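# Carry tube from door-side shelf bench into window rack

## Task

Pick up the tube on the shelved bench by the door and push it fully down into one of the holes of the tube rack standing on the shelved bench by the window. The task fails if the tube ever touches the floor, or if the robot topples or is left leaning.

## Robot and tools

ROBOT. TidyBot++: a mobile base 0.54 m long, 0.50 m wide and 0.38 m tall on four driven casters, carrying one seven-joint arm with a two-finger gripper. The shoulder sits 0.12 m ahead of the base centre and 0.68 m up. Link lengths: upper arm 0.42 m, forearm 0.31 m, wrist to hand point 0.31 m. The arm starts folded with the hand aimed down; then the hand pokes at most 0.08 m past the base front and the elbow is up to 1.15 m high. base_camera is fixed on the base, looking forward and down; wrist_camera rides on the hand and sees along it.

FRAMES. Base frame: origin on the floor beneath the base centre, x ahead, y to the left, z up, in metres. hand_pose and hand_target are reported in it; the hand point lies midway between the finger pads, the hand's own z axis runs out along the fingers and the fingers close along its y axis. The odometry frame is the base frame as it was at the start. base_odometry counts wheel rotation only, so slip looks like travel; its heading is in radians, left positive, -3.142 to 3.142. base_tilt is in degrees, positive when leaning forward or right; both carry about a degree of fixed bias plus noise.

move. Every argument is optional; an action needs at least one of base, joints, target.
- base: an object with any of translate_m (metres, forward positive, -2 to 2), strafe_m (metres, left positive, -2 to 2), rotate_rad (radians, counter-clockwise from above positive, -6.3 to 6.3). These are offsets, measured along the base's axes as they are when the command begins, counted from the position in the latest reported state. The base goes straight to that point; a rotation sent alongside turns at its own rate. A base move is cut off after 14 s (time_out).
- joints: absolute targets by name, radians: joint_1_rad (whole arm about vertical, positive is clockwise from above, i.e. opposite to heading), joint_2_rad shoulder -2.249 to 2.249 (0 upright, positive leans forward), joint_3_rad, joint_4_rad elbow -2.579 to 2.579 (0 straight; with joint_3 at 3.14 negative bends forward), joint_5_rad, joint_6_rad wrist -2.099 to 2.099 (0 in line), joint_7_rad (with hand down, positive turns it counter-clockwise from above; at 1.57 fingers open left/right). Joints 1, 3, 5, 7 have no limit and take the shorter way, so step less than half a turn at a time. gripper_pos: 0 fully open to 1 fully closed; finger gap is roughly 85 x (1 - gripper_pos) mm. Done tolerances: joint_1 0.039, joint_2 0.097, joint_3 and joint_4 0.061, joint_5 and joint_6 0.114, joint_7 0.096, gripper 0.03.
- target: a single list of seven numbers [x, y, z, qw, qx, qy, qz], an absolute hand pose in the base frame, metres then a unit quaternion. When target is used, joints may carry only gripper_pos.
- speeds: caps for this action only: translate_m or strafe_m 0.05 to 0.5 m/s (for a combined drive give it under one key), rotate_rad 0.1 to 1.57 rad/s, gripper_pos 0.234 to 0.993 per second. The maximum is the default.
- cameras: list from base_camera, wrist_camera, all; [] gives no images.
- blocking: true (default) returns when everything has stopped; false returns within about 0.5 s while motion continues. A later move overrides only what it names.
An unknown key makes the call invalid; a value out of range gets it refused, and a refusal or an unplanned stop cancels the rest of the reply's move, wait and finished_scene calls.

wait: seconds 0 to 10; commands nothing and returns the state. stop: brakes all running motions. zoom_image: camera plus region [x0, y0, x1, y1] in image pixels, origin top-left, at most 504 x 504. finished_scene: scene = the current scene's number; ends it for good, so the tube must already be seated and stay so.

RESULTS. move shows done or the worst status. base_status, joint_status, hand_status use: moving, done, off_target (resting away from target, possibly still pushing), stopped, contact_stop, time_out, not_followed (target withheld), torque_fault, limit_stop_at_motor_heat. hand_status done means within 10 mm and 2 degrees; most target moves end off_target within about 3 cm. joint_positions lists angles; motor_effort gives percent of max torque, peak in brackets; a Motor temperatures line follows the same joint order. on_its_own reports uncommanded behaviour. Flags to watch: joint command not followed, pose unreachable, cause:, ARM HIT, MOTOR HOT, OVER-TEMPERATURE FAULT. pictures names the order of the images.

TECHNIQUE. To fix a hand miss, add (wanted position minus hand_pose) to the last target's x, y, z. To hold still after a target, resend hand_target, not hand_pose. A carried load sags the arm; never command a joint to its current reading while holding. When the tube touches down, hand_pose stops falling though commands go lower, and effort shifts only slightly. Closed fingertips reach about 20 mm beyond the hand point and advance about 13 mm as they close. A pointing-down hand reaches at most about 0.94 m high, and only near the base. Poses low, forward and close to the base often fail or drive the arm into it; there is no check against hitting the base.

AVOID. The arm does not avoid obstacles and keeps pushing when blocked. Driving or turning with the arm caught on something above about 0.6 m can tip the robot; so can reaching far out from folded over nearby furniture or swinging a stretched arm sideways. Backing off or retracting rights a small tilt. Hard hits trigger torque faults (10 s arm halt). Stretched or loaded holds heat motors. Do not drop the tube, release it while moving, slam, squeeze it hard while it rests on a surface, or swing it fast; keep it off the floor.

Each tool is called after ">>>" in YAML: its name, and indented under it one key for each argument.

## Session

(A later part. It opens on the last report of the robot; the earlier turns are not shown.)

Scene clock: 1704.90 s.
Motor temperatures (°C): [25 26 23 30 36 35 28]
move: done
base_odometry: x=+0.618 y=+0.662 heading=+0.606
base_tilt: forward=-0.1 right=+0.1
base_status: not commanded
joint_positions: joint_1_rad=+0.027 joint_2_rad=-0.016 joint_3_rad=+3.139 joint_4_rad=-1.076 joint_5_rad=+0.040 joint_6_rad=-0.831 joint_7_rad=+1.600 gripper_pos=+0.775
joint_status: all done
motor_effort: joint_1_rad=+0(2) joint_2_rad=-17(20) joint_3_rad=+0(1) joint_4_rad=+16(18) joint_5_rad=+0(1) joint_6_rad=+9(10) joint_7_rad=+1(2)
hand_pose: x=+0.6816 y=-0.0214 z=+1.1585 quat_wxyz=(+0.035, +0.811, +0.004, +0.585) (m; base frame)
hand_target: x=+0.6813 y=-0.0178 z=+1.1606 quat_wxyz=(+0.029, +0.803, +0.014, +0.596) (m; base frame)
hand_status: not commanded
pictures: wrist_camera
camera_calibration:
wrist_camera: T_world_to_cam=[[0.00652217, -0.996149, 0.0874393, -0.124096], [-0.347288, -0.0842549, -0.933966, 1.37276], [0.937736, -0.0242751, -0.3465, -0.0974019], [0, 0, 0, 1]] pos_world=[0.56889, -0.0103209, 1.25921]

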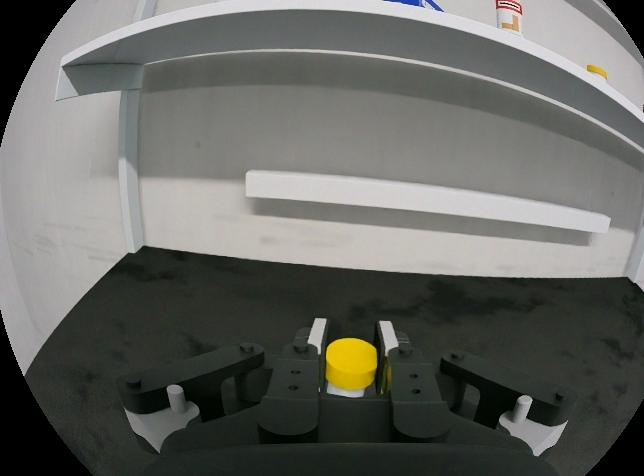

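>>> zoom_image:
  camera: "wrist_camera"
  region: [322, 334, 352, 364]

>>> zoom_image:
  camera: "wrist_camera"
  region: [352, 334, 382, 364]

>>> zoom_image:
  camera: "wrist_camera"
  region: [322, 364, 352, 394]

>>> zoom_image:
  camera: "wrist_camera"
  region: [352, 364, 382, 394]

Scaled by 16.800.

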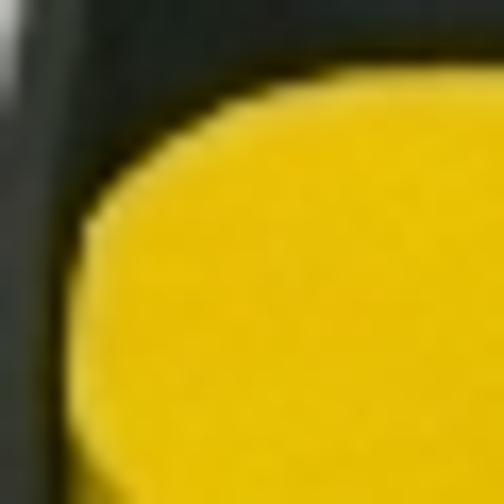

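Scaled by 16.800.

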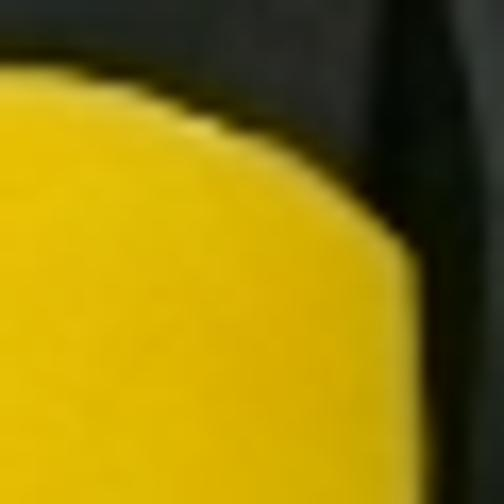

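Scaled by 16.800.

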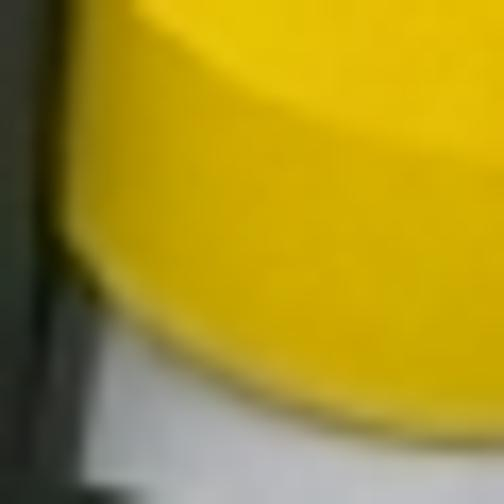

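Scaled by 16.800.

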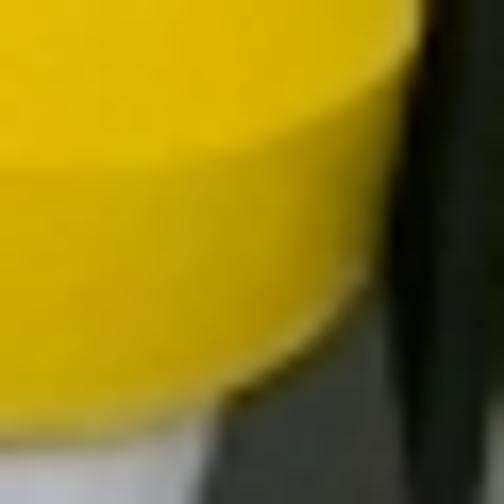

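>>> move:
  joints: {"joint_2_rad": -0.052, "joint_4_rad": -1.158, "joint_6_rad": -0.9, "joint_7_rad": 1.675}
  cameras: ["wrist_camera"]

Scene clock: 2052.50 s.
Motor temperatures (°C): [25 27 23 29 36 35 28]
move: done
base_odometry: x=+0.618 y=+0.662 heading=+0.606
base_tilt: forward=-0.1 right=+0.1
base_status: not commanded
joint_positions: joint_1_rad=+0.027 joint_2_rad=-0.038 joint_3_rad=+3.139 joint_4_rad=-1.127 joint_5_rad=+0.040 joint_6_rad=-0.889 joint_7_rad=+1.623 gripper_pos=+0.775
joint_status: all done
motor_effort: joint_1_rad=+0(1) joint_2_rad=-17(18) joint_3_rad=-1(1) joint_4_rad=+16(18) joint_5_rad=+0(1) joint_6_rad=+8(10) joint_7_rad=+2(2)
hand_pose: x=+0.6671 y=-0.0215 z=+1.1249 quat_wxyz=(+0.041, +0.835, +0.014, +0.548) (m; base frame)
hand_target: x=+0.6601 y=-0.0167 z=+1.1117 quat_wxyz=(+0.033, +0.843, +0.027, +0.537) (m; base frame)
hand_status: not commanded
pictures: wrist_camera
camera_calibration:
wrist_camera: T_world_to_cam=[[0.021103, -0.994303, 0.104484, -0.150012], [-0.427538, -0.103445, -0.898059, 1.34908], [0.903751, -0.0257193, -0.427285, 0.0181554], [0, 0, 0, 1]] pos_world=[0.563538, -0.00913573, 1.23498]

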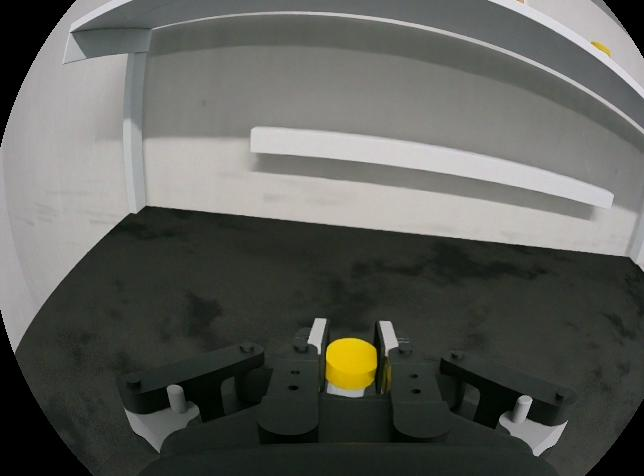

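>>> move:

Scene clock: 2086.37 s.
Motor temperatures (°C): [25 27 23 29 36 35 28]
base_odometry: x=+0.618 y=+0.662 heading=+0.606
base_tilt: forward=-0.1 right=+0.1
base_status: not commanded
joint_positions: joint_1_rad=+0.027 joint_2_rad=-0.038 joint_3_rad=+3.139 joint_4_rad=-1.127 joint_5_rad=+0.040 joint_6_rad=-0.889 joint_7_rad=+1.623 gripper_pos=+0.775
joint_status: all done
motor_effort: joint_1_rad=+0(1) joint_2_rad=-17(18) joint_3_rad=+0(1) joint_4_rad=+16(18) joint_5_rad=+0(1) joint_6_rad=+8(10) joint_7_rad=+1(2)
hand_pose: x=+0.6670 y=-0.0215 z=+1.1249 quat_wxyz=(+0.041, +0.835, +0.014, +0.548) (m; base frame)
hand_target: x=+0.6601 y=-0.0167 z=+1.1117 quat_wxyz=(+0.033, +0.843, +0.027, +0.537) (m; base frame)
hand_status: not commanded
pictures: base_camera, wrist_camera
camera_calibration:
wrist_camera: T_world_to_cam=[[0.0210999, -0.994303, 0.104486, -0.150013], [-0.427511, -0.103446, -0.898072, 1.34908], [0.903764, -0.0257196, -0.427258, 0.0181358], [0, 0, 0, 1]] pos_world=[0.563522, -0.00913528, 1.23499]

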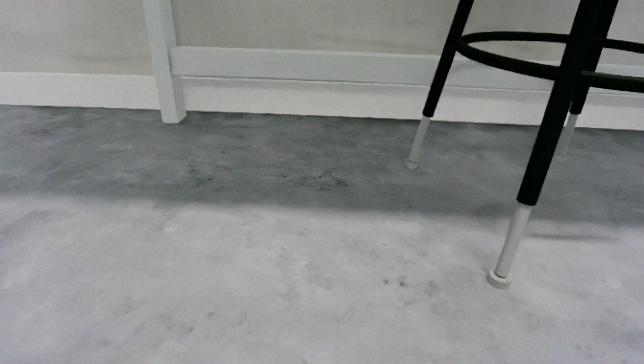

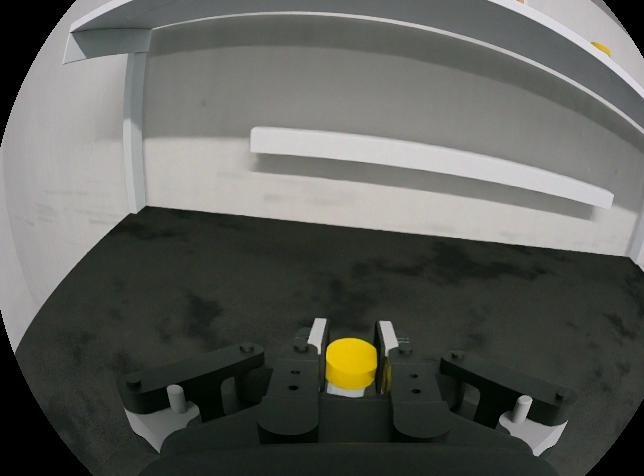

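>>> move:
  joints: {"joint_6_rad": -0.813}

>>> zoom_image:
  camera: "wrist_camera"
  region: [230, 270, 480, 476]

Scene clock: 2100.00 s.
Motor temperatures (°C): [25 27 23 29 36 35 28]
move: done
base_odometry: x=+0.618 y=+0.662 heading=+0.606
base_tilt: forward=-0.1 right=+0.1
base_status: not commanded
joint_positions: joint_1_rad=+0.027 joint_2_rad=-0.039 joint_3_rad=+3.139 joint_4_rad=-1.127 joint_5_rad=+0.040 joint_6_rad=-0.823 joint_7_rad=+1.623 gripper_pos=+0.775
joint_status: all done
motor_effort: joint_1_rad=-1(1) joint_2_rad=-17(17) joint_3_rad=+0(1) joint_4_rad=+17(18) joint_5_rad=+0(1) joint_6_rad=+9(10) joint_7_rad=+1(1)
hand_pose: x=+0.6740 y=-0.0212 z=+1.1441 quat_wxyz=(+0.042, +0.817, +0.014, +0.576) (m; base frame)
hand_target: x=+0.6704 y=-0.0173 z=+1.1367 quat_wxyz=(+0.036, +0.818, +0.026, +0.573) (m; base frame)
hand_status: not commanded
pictures: base_camera, wrist_camera
camera_calibration:
wrist_camera: T_world_to_cam=[[0.0163822, -0.993959, 0.10852, -0.153229], [-0.36725, -0.10693, -0.923955, 1.35824], [0.929978, -0.0247176, -0.366783, -0.0668412], [0, 0, 0, 1]] pos_world=[0.563483, -0.00871935, 1.24706]

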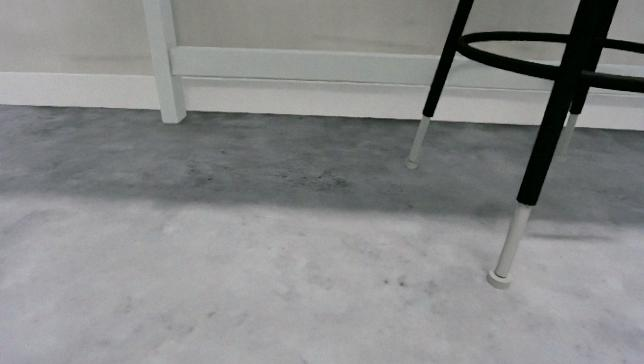

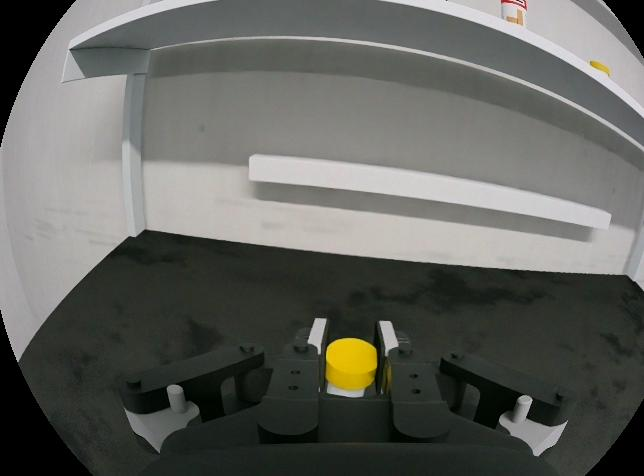

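Scaled by 2.016.

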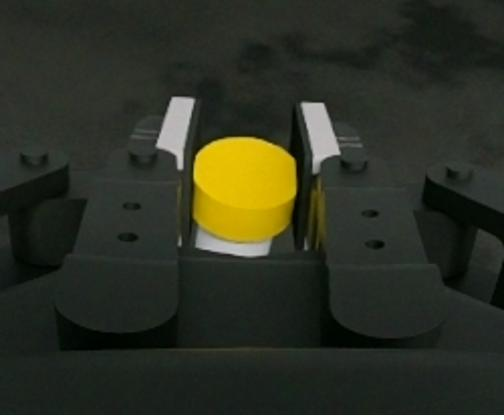

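>>> move:
  joints: {"joint_2_rad": -0.064, "joint_4_rad": -1.203}
  cameras: ["wrist_camera"]

Scene clock: 2128.13 s.
Motor temperatures (°C): [25 27 23 29 36 35 28]
move: done
base_odometry: x=+0.618 y=+0.662 heading=+0.606
base_tilt: forward=-0.1 right=+0.0
base_status: not commanded
joint_positions: joint_1_rad=+0.027 joint_2_rad=-0.051 joint_3_rad=+3.139 joint_4_rad=-1.171 joint_5_rad=+0.040 joint_6_rad=-0.823 joint_7_rad=+1.623 gripper_pos=+0.775
joint_status: all done
motor_effort: joint_1_rad=+0(1) joint_2_rad=-16(18) joint_3_rad=+0(1) joint_4_rad=+16(18) joint_5_rad=+0(0) joint_6_rad=+8(9) joint_7_rad=+2(2)
hand_pose: x=+0.6702 y=-0.0211 z=+1.1256 quat_wxyz=(+0.041, +0.826, +0.014, +0.562) (m; base frame)
hand_target: x=+0.6662 y=-0.0171 z=+1.1175 quat_wxyz=(+0.035, +0.828, +0.027, +0.559) (m; base frame)
hand_status: not commanded
pictures: wrist_camera
camera_calibration:
wrist_camera: T_world_to_cam=[[0.0198275, -0.99404, 0.107201, -0.151875], [-0.396621, -0.106245, -0.911814, 1.34574], [0.917768, -0.0244392, -0.396363, -0.0285796], [0, 0, 0, 1]] pos_world=[0.56299, -0.00869008, 1.23202]

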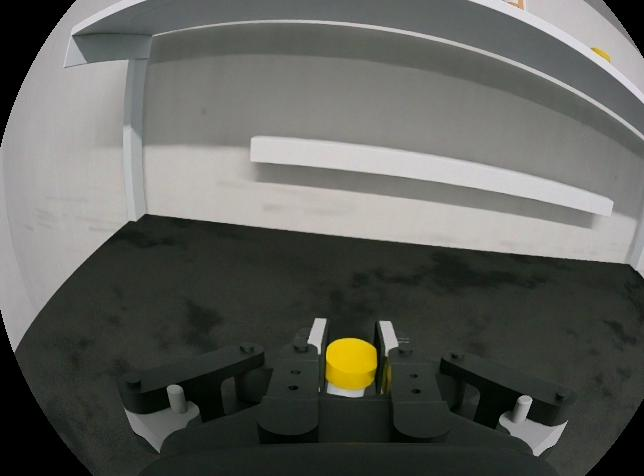

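>>> move:
  joints: {"joint_2_rad": -0.079, "joint_4_rad": -1.27, "joint_6_rad": -0.755}
  cameras: ["wrist_camera"]

Scene clock: 2135.70 s.
Motor temperatures (°C): [25 27 23 29 36 35 28]
move: done
base_odometry: x=+0.618 y=+0.662 heading=+0.606
base_tilt: forward=-0.1 right=+0.1
base_status: not commanded
joint_positions: joint_1_rad=+0.028 joint_2_rad=-0.067 joint_3_rad=+3.139 joint_4_rad=-1.230 joint_5_rad=+0.040 joint_6_rad=-0.790 joint_7_rad=+1.623 gripper_pos=+0.775
joint_status: all done
motor_effort: joint_1_rad=+0(1) joint_2_rad=-16(17) joint_3_rad=+0(1) joint_4_rad=+17(18) joint_5_rad=+0(1) joint_6_rad=+8(9) joint_7_rad=+1(2)
hand_pose: x=+0.6677 y=-0.0207 z=+1.1105 quat_wxyz=(+0.041, +0.828, +0.015, +0.559) (m; base frame)
hand_target: x=+0.6671 y=-0.0173 z=+1.1037 quat_wxyz=(+0.035, +0.826, +0.026, +0.562) (m; base frame)
hand_status: not commanded
pictures: wrist_camera
camera_calibration:
wrist_camera: T_world_to_cam=[[0.0219223, -0.993975, 0.107389, -0.151486], [-0.404714, -0.107043, -0.908157, 1.33236], [0.914181, -0.023553, -0.404622, -0.0206799], [0, 0, 0, 1]] pos_world=[0.561451, -0.00844056, 1.21789]

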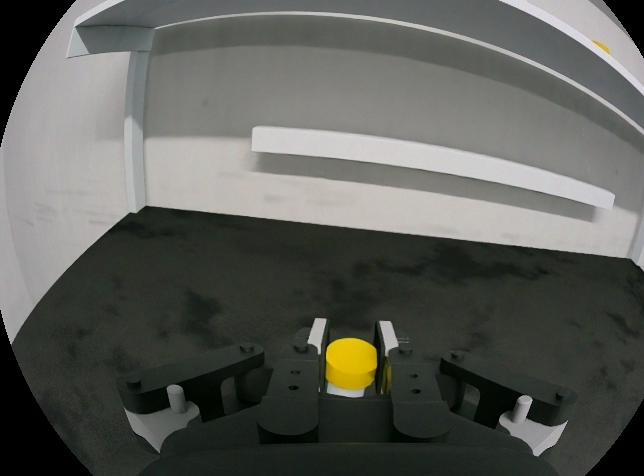

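>>> move:
  joints: {"joint_2_rad": -0.086, "joint_4_rad": -1.315, "joint_6_rad": -0.705}
  cameras: ["wrist_camera"]

Scene clock: 2143.30 s.
Motor temperatures (°C): [25 27 23 29 36 35 28]
move: done
base_odometry: x=+0.618 y=+0.662 heading=+0.606
base_tilt: forward=-0.1 right=+0.0
base_status: not commanded
joint_positions: joint_1_rad=+0.028 joint_2_rad=-0.083 joint_3_rad=+3.139 joint_4_rad=-1.270 joint_5_rad=+0.040 joint_6_rad=-0.740 joint_7_rad=+1.623 gripper_pos=+0.775
joint_status: all done
motor_effort: joint_1_rad=+0(1) joint_2_rad=-14(16) joint_3_rad=+0(1) joint_4_rad=+16(17) joint_5_rad=+0(1) joint_6_rad=+7(8) joint_7_rad=+2(2)
hand_pose: x=+0.6670 y=-0.0206 z=+1.1105 quat_wxyz=(+0.041, +0.821, +0.016, +0.569) (m; base frame)
hand_target: x=+0.6697 y=-0.0175 z=+1.0958 quat_wxyz=(+0.036, +0.823, +0.026, +0.567) (m; base frame)
hand_status: not commanded
pictures: wrist_camera
camera_calibration:
wrist_camera: T_world_to_cam=[[0.0203529, -0.99379, 0.109393, -0.152484], [-0.380823, -0.108873, -0.918216, 1.3273], [0.924424, -0.0229708, -0.380674, -0.0534696], [0, 0, 0, 1]] pos_world=[0.557996, -0.00825919, 1.21507]

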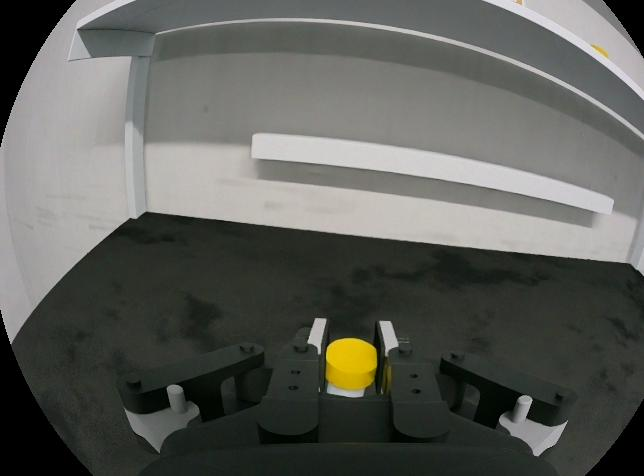

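>>> move:
  joints: {"joint_2_rad": -0.024, "joint_4_rad": -1.141, "joint_6_rad": -0.85}
  cameras: ["wrist_camera"]

>>> zoom_image:
  camera: "wrist_camera"
  region: [230, 270, 480, 476]

Scene clock: 2181.73 s.
Motor temperatures (°C): [25 27 23 29 36 35 28]
move: done
base_odometry: x=+0.618 y=+0.662 heading=+0.606
base_tilt: forward=-0.1 right=+0.0
base_status: not commanded
joint_positions: joint_1_rad=+0.028 joint_2_rad=-0.050 joint_3_rad=+3.139 joint_4_rad=-1.176 joint_5_rad=+0.040 joint_6_rad=-0.810 joint_7_rad=+1.623 gripper_pos=+0.775
joint_status: all done
motor_effort: joint_1_rad=-1(1) joint_2_rad=-17(17) joint_3_rad=+0(0) joint_4_rad=+17(18) joint_5_rad=+0(1) joint_6_rad=+8(10) joint_7_rad=+2(2)
hand_pose: x=+0.6720 y=-0.0214 z=+1.1261 quat_wxyz=(+0.041, +0.824, +0.014, +0.566) (m; base frame)
hand_target: x=+0.6783 y=-0.0175 z=+1.1201 quat_wxyz=(+0.034, +0.832, +0.027, +0.553) (m; base frame)
hand_status: not commanded
pictures: wrist_camera
camera_calibration:
wrist_camera: T_world_to_cam=[[0.0188578, -0.993999, 0.107752, -0.152223], [-0.389848, -0.106551, -0.914694, 1.34559], [0.920686, -0.0247579, -0.389518, -0.039711], [0, 0, 0, 1]] pos_world=[0.564008, -0.00891851, 1.23174]

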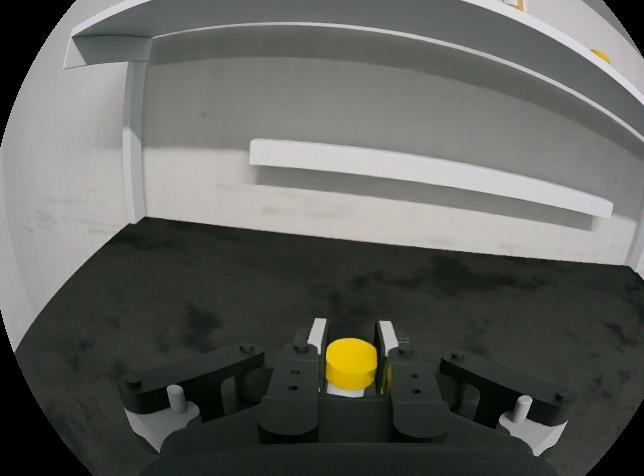

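Scaled by 2.016.

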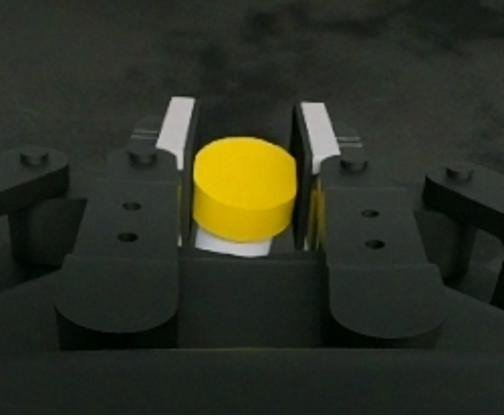

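>>> move:
  joints: {"joint_2_rad": -0.078, "joint_4_rad": -1.311, "joint_6_rad": -0.703}
  cameras: ["wrist_camera"]

Scene clock: 2188.80 s.
Motor temperatures (°C): [25 27 23 29 36 35 28]
move: done
base_odometry: x=+0.618 y=+0.662 heading=+0.606
base_tilt: forward=-0.1 right=+0.0
base_status: not commanded
joint_positions: joint_1_rad=+0.028 joint_2_rad=-0.069 joint_3_rad=+3.139 joint_4_rad=-1.277 joint_5_rad=+0.040 joint_6_rad=-0.744 joint_7_rad=+1.623 gripper_pos=+0.775
joint_status: all done
motor_effort: joint_1_rad=+0(1) joint_2_rad=-16(17) joint_3_rad=+0(1) joint_4_rad=+17(18) joint_5_rad=+0(1) joint_6_rad=+8(9) joint_7_rad=+1(1)
hand_pose: x=+0.6724 y=-0.0208 z=+1.0974 quat_wxyz=(+0.041, +0.828, +0.016, +0.559) (m; base frame)
hand_target: x=+0.6733 y=-0.0176 z=+1.0943 quat_wxyz=(+0.036, +0.823, +0.026, +0.566) (m; base frame)
hand_status: not commanded
pictures: wrist_camera
camera_calibration:
wrist_camera: T_world_to_cam=[[0.0229102, -0.993875, 0.108112, -0.151694], [-0.403917, -0.108124, -0.908383, 1.32212], [0.914509, -0.0228573, -0.40392, -0.0312426], [0, 0, 0, 1]] pos_world=[0.566074, -0.00852682, 1.20477]

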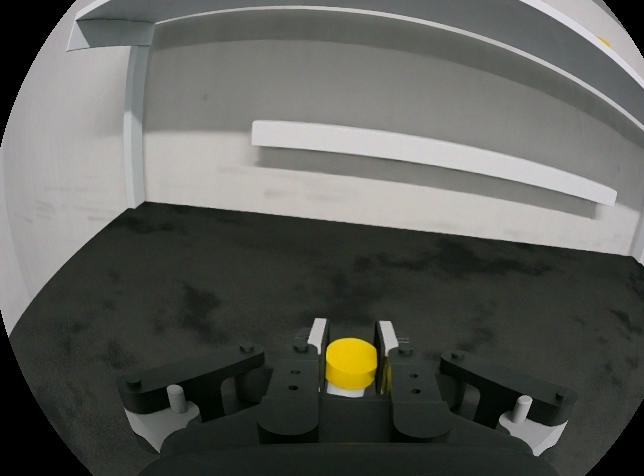

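>>> move:
  joints: {"joint_2_rad": -0.098, "joint_4_rad": -1.412, "joint_6_rad": -0.615}
  cameras: ["wrist_camera"]

Scene clock: 2208.93 s.
Motor temperatures (°C): [25 27 23 29 36 35 28]
move: done
base_odometry: x=+0.618 y=+0.662 heading=+0.606
base_tilt: forward=-0.1 right=+0.1
base_status: not commanded
joint_positions: joint_1_rad=+0.028 joint_2_rad=-0.084 joint_3_rad=+3.139 joint_4_rad=-1.379 joint_5_rad=+0.040 joint_6_rad=-0.667 joint_7_rad=+1.623 gripper_pos=+0.775
joint_status: all done
motor_effort: joint_1_rad=+0(1) joint_2_rad=-16(18) joint_3_rad=+0(1) joint_4_rad=+17(19) joint_5_rad=+0(1) joint_6_rad=+9(9) joint_7_rad=+0(2)
hand_pose: x=+0.6738 y=-0.0201 z=+1.0682 quat_wxyz=(+0.040, +0.831, +0.017, +0.555) (m; base frame)
hand_target: x=+0.6731 y=-0.0178 z=+1.0713 quat_wxyz=(+0.036, +0.821, +0.026, +0.569) (m; base frame)
hand_status: not commanded
pictures: wrist_camera
camera_calibration:
wrist_camera: T_world_to_cam=[[0.0268463, -0.99372, 0.108626, -0.151068], [-0.41244, -0.109996, -0.90432, 1.29757], [0.910589, -0.0205239, -0.412803, -0.0320679], [0, 0, 0, 1]] pos_world=[0.568425, -0.00805068, 1.17659]

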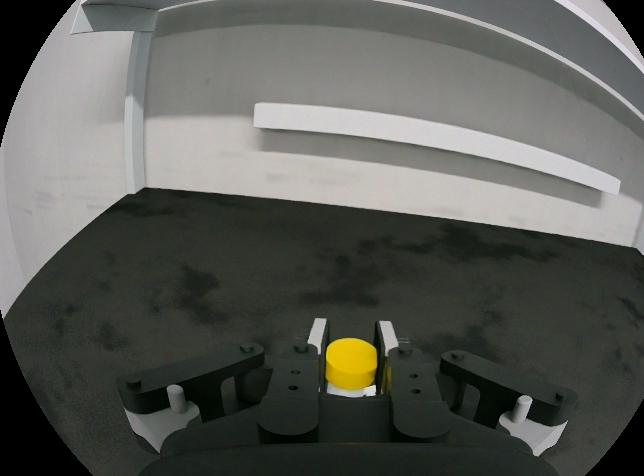

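>>> zoom_image:
  camera: "wrist_camera"
  region: [280, 310, 430, 420]

Scaled by 3.360.

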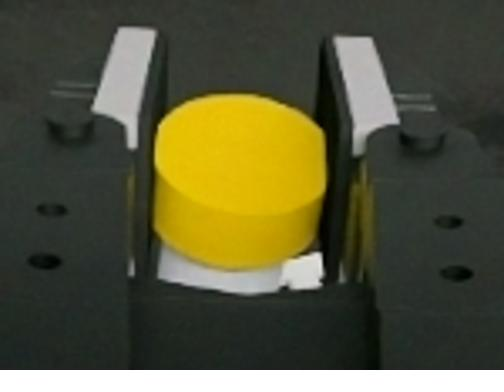

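>>> move:
  joints: {"joint_2_rad": -0.112, "joint_4_rad": -1.485, "joint_6_rad": -0.545}
  cameras: ["wrist_camera"]

>>> zoom_image:
  camera: "wrist_camera"
  region: [280, 310, 430, 420]

Scene clock: 2221.93 s.
Motor temperatures (°C): [25 27 23 29 36 35 28]
move: done
base_odometry: x=+0.618 y=+0.662 heading=+0.606
base_tilt: forward=-0.1 right=+0.1
base_status: not commanded
joint_positions: joint_1_rad=+0.028 joint_2_rad=-0.098 joint_3_rad=+3.139 joint_4_rad=-1.448 joint_5_rad=+0.040 joint_6_rad=-0.595 joint_7_rad=+1.623 gripper_pos=+0.775
joint_status: all done
motor_effort: joint_1_rad=+0(1) joint_2_rad=-16(17) joint_3_rad=+0(1) joint_4_rad=+18(18) joint_5_rad=+0(0) joint_6_rad=+8(9) joint_7_rad=+1(2)
hand_pose: x=+0.6738 y=-0.0194 z=+1.0560 quat_wxyz=(+0.040, +0.826, +0.019, +0.562) (m; base frame)
hand_target: x=+0.6726 y=-0.0180 z=+1.0558 quat_wxyz=(+0.036, +0.818, +0.025, +0.573) (m; base frame)
hand_status: not commanded
pictures: wrist_camera
camera_calibration:
wrist_camera: T_world_to_cam=[[0.0276892, -0.993518, 0.110249, -0.151314], [-0.396731, -0.112156, -0.911057, 1.28306], [0.917517, -0.0185129, -0.397265, -0.0582057], [0, 0, 0, 1]] pos_world=[0.566625, -0.00750768, 1.1625]

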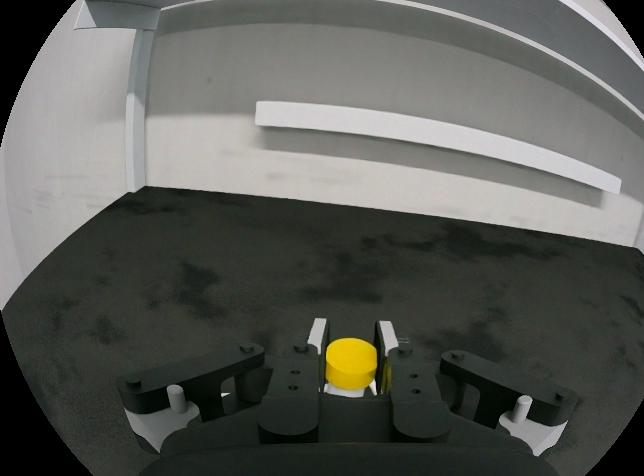

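Scaled by 3.360.

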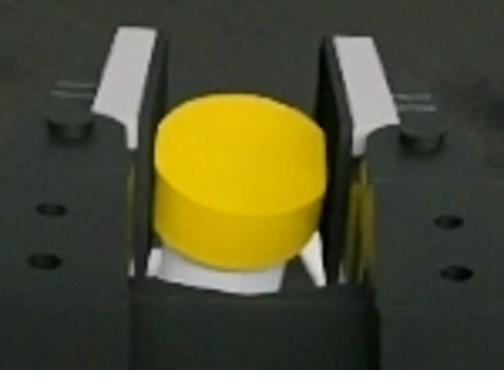

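>>> move:
  joints: {"joint_2_rad": -0.118, "joint_4_rad": -1.535, "joint_6_rad": -0.502}
  cameras: ["wrist_camera"]

>>> zoom_image:
  camera: "wrist_camera"
  region: [280, 310, 430, 420]

Scene clock: 2235.13 s.
Motor temperatures (°C): [25 27 23 29 36 35 28]
move: done
base_odometry: x=+0.618 y=+0.662 heading=+0.606
base_tilt: forward=-0.1 right=+0.0
base_status: not commanded
joint_positions: joint_1_rad=+0.028 joint_2_rad=-0.109 joint_3_rad=+3.139 joint_4_rad=-1.498 joint_5_rad=+0.040 joint_6_rad=-0.548 joint_7_rad=+1.623 gripper_pos=+0.775
joint_status: all done
motor_effort: joint_1_rad=+0(1) joint_2_rad=-16(16) joint_3_rad=+0(1) joint_4_rad=+18(19) joint_5_rad=+0(1) joint_6_rad=+8(9) joint_7_rad=+0(2)
hand_pose: x=+0.6728 y=-0.0189 z=+1.0456 quat_wxyz=(+0.040, +0.824, +0.019, +0.565) (m; base frame)
hand_target: x=+0.6724 y=-0.0181 z=+1.0416 quat_wxyz=(+0.036, +0.819, +0.025, +0.573) (m; base frame)
hand_status: not commanded
pictures: wrist_camera
camera_calibration:
wrist_camera: T_world_to_cam=[[0.0285951, -0.993402, 0.111059, -0.151115], [-0.38954, -0.113395, -0.914002, 1.27151], [0.920566, -0.0171258, -0.390212, -0.070784], [0, 0, 0, 1]] pos_world=[0.564788, -0.00714707, 1.15133]

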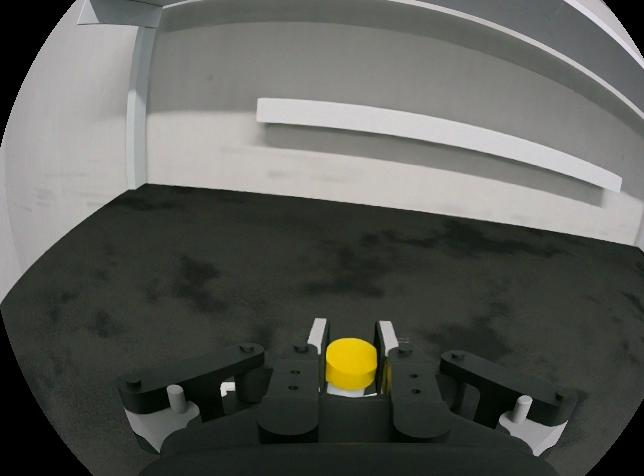

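Scaled by 3.360.

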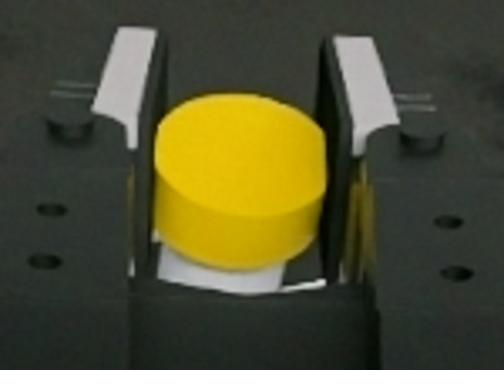

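>>> move:
  joints: {"joint_2_rad": -0.118, "joint_4_rad": -1.568, "joint_6_rad": -0.474}
  cameras: ["wrist_camera"]

>>> zoom_image:
  camera: "wrist_camera"
  region: [280, 310, 430, 420]

Scene clock: 2245.90 s.
Motor temperatures (°C): [25 27 23 29 36 35 28]
move: done
base_odometry: x=+0.618 y=+0.662 heading=+0.606
base_tilt: forward=-0.1 right=+0.1
base_status: not commanded
joint_positions: joint_1_rad=+0.028 joint_2_rad=-0.113 joint_3_rad=+3.139 joint_4_rad=-1.526 joint_5_rad=+0.040 joint_6_rad=-0.513 joint_7_rad=+1.623 gripper_pos=+0.775
joint_status: all done
motor_effort: joint_1_rad=+0(1) joint_2_rad=-15(16) joint_3_rad=+0(1) joint_4_rad=+17(19) joint_5_rad=+0(1) joint_6_rad=+8(9) joint_7_rad=+0(1)
hand_pose: x=+0.6737 y=-0.0185 z=+1.0411 quat_wxyz=(+0.040, +0.821, +0.020, +0.570) (m; base frame)
hand_target: x=+0.6733 y=-0.0182 z=+1.0299 quat_wxyz=(+0.036, +0.820, +0.025, +0.571) (m; base frame)
hand_status: not commanded
pictures: wrist_camera
camera_calibration:
wrist_camera: T_world_to_cam=[[0.0287238, -0.993306, 0.111884, -0.151246], [-0.379477, -0.114387, -0.918103, 1.26522], [0.924755, -0.0160861, -0.380223, -0.0865798], [0, 0, 0, 1]] pos_world=[0.564532, -0.00690182, 1.1456]

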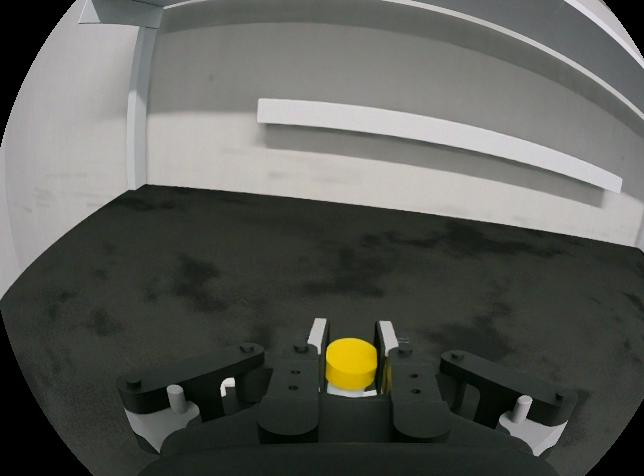

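Scaled by 3.360.

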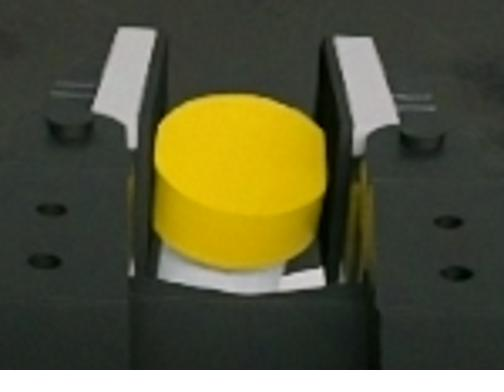

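>>> move:
  joints: {"joint_2_rad": -0.118, "joint_4_rad": -1.585, "joint_6_rad": -0.5}
  cameras: ["wrist_camera"]

>>> zoom_image:
  camera: "wrist_camera"
  region: [280, 310, 430, 420]

Scene clock: 2257.87 s.
Motor temperatures (°C): [25 27 23 29 36 35 28]
move: done
base_odometry: x=+0.618 y=+0.662 heading=+0.606
base_tilt: forward=-0.1 right=+0.1
base_status: not commanded
joint_positions: joint_1_rad=+0.028 joint_2_rad=-0.118 joint_3_rad=+3.139 joint_4_rad=-1.531 joint_5_rad=+0.040 joint_6_rad=-0.513 joint_7_rad=+1.623 gripper_pos=+0.775
joint_status: all done
motor_effort: joint_1_rad=+0(1) joint_2_rad=-13(15) joint_3_rad=+0(0) joint_4_rad=+15(17) joint_5_rad=+0(1) joint_6_rad=+6(7) joint_7_rad=+2(2)
hand_pose: x=+0.6715 y=-0.0185 z=+1.0409 quat_wxyz=(+0.040, +0.821, +0.020, +0.570) (m; base frame)
hand_target: x=+0.6690 y=-0.0180 z=+1.0121 quat_wxyz=(+0.035, +0.832, +0.025, +0.553) (m; base frame)
hand_status: not commanded
pictures: wrist_camera
camera_calibration:
wrist_camera: T_world_to_cam=[[0.0287132, -0.993304, 0.111908, -0.151113], [-0.379366, -0.114407, -0.918146, 1.26415], [0.924801, -0.0160911, -0.38011, -0.0847575], [0, 0, 0, 1]] pos_world=[0.562297, -0.00683799, 1.14537]

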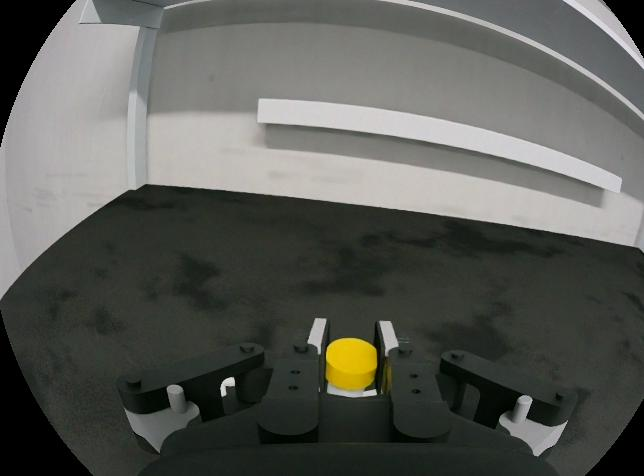

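Scaled by 3.360.

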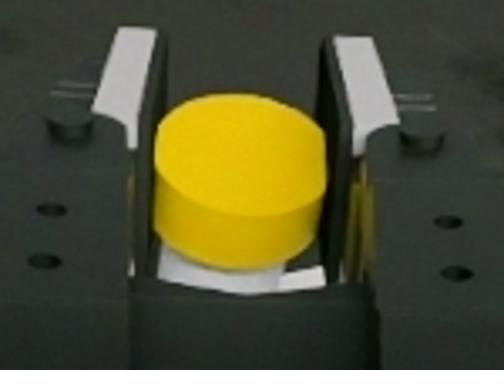

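>>> move:
  joints: {"joint_2_rad": -0.116, "joint_4_rad": -1.528, "joint_6_rad": -0.513, "gripper_pos": 0.6}
  speeds: {"gripper_pos": 0.234}
  cameras: ["wrist_camera"]

>>> zoom_image:
  camera: "wrist_camera"
  region: [230, 270, 480, 476]

Scene clock: 2277.33 s.
Motor temperatures (°C): [25 27 23 29 36 35 28]
move: done
base_odometry: x=+0.618 y=+0.662 heading=+0.606
base_tilt: forward=-0.1 right=+0.0
base_status: not commanded
joint_positions: joint_1_rad=+0.028 joint_2_rad=-0.118 joint_3_rad=+3.139 joint_4_rad=-1.531 joint_5_rad=+0.040 joint_6_rad=-0.513 joint_7_rad=+1.623 gripper_pos=+0.599
joint_status: all done
motor_effort: joint_1_rad=-1(1) joint_2_rad=-15(16) joint_3_rad=+0(1) joint_4_rad=+18(18) joint_5_rad=+0(1) joint_6_rad=+8(9) joint_7_rad=+1(2)
hand_pose: x=+0.6715 y=-0.0185 z=+1.0411 quat_wxyz=(+0.040, +0.820, +0.020, +0.570) (m; base frame)
hand_target: x=+0.6723 y=-0.0180 z=+1.0415 quat_wxyz=(+0.036, +0.820, +0.025, +0.570) (m; base frame)
hand_status: not commanded
pictures: wrist_camera
camera_calibration:
wrist_camera: T_world_to_cam=[[0.0286607, -0.993302, 0.111933, -0.151137], [-0.378934, -0.114418, -0.918323, 1.26431], [0.92498, -0.0160955, -0.379675, -0.0852482], [0, 0, 0, 1]] pos_world=[0.562276, -0.00683736, 1.1456]

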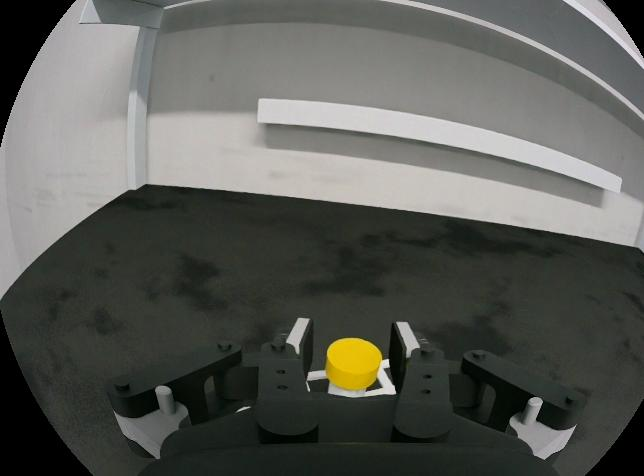

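Scaled by 2.016.

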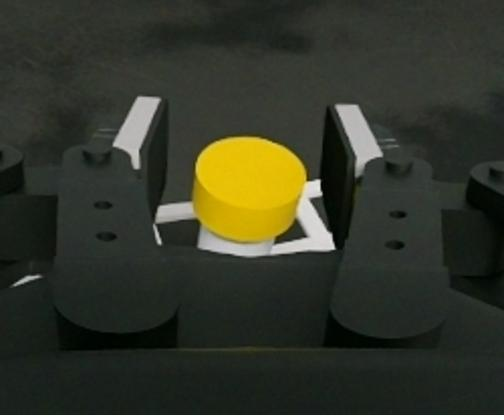

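>>> move:
  base: {"translate_m": -0.25}
  joints: {"gripper_pos": 0.2}
  speeds: {"translate_m": 0.25}

>>> zoom_image:
  camera: "wrist_camera"
  region: [200, 240, 500, 476]

Scene clock: 2290.00 s.
Motor temperatures (°C): [25 27 23 29 36 35 28]
move: done
base_odometry: x=+0.412 y=+0.519 heading=+0.606
base_tilt: forward=-0.1 right=+0.1
base_status: done
joint_positions: joint_1_rad=+0.030 joint_2_rad=-0.123 joint_3_rad=+3.139 joint_4_rad=-1.531 joint_5_rad=+0.040 joint_6_rad=-0.513 joint_7_rad=+1.623 gripper_pos=+0.200
joint_status: all done
motor_effort: joint_1_rad=+0(1) joint_2_rad=-16(20) joint_3_rad=+0(1) joint_4_rad=+18(19) joint_5_rad=+0(1) joint_6_rad=+8(9) joint_7_rad=+1(2)
hand_pose: x=+0.6698 y=-0.0195 z=+1.0437 quat_wxyz=(+0.041, +0.819, +0.019, +0.572) (m; base frame)
hand_target: x=+0.6723 y=-0.0180 z=+1.0415 quat_wxyz=(+0.036, +0.820, +0.025, +0.570) (m; base frame)
hand_status: not commanded
pictures: base_camera, wrist_camera
camera_calibration:
wrist_camera: T_world_to_cam=[[0.0261621, -0.993342, 0.112192, -0.151017], [-0.37495, -0.113788, -0.920035, 1.26501], [0.926676, -0.0179963, -0.37543, -0.0883443], [0, 0, 0, 1]] pos_world=[0.560131, -0.00765873, 1.14763]

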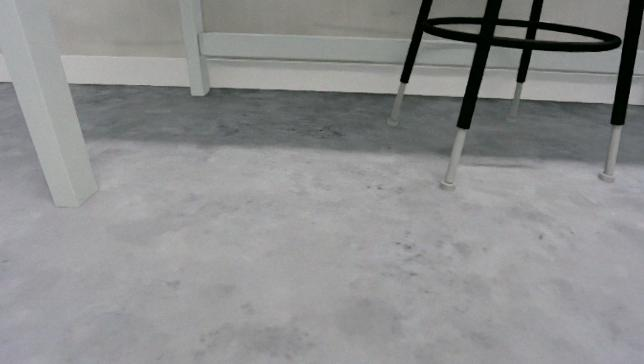

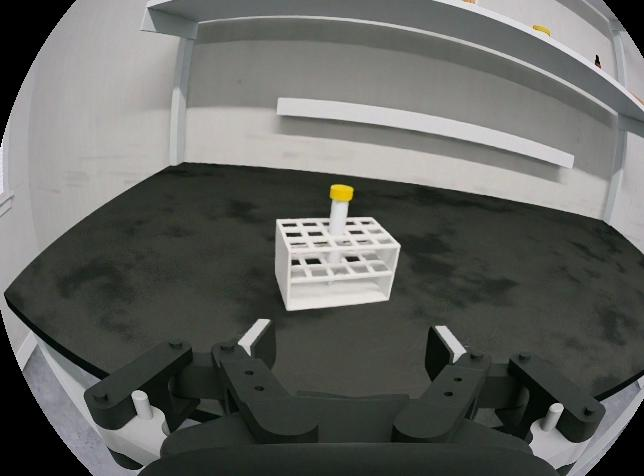

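Scaled by 1.680.

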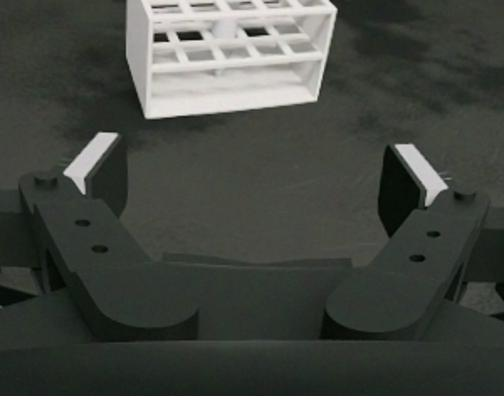

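>>> zoom_image:
  camera: "wrist_camera"
  region: [260, 170, 420, 320]

Scaled by 3.150.

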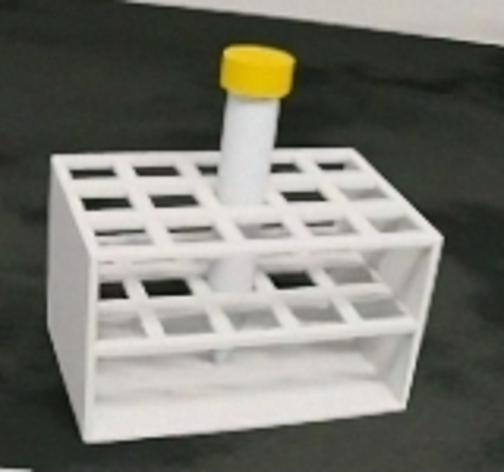

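>>> zoom_image:
  camera: "wrist_camera"
  region: [300, 230, 380, 310]

Scaled by 6.300.

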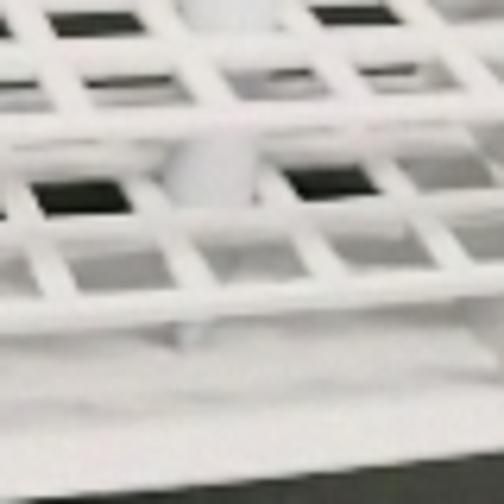

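>>> finished_scene:
  scene: 2

The scene is finished: the task was done.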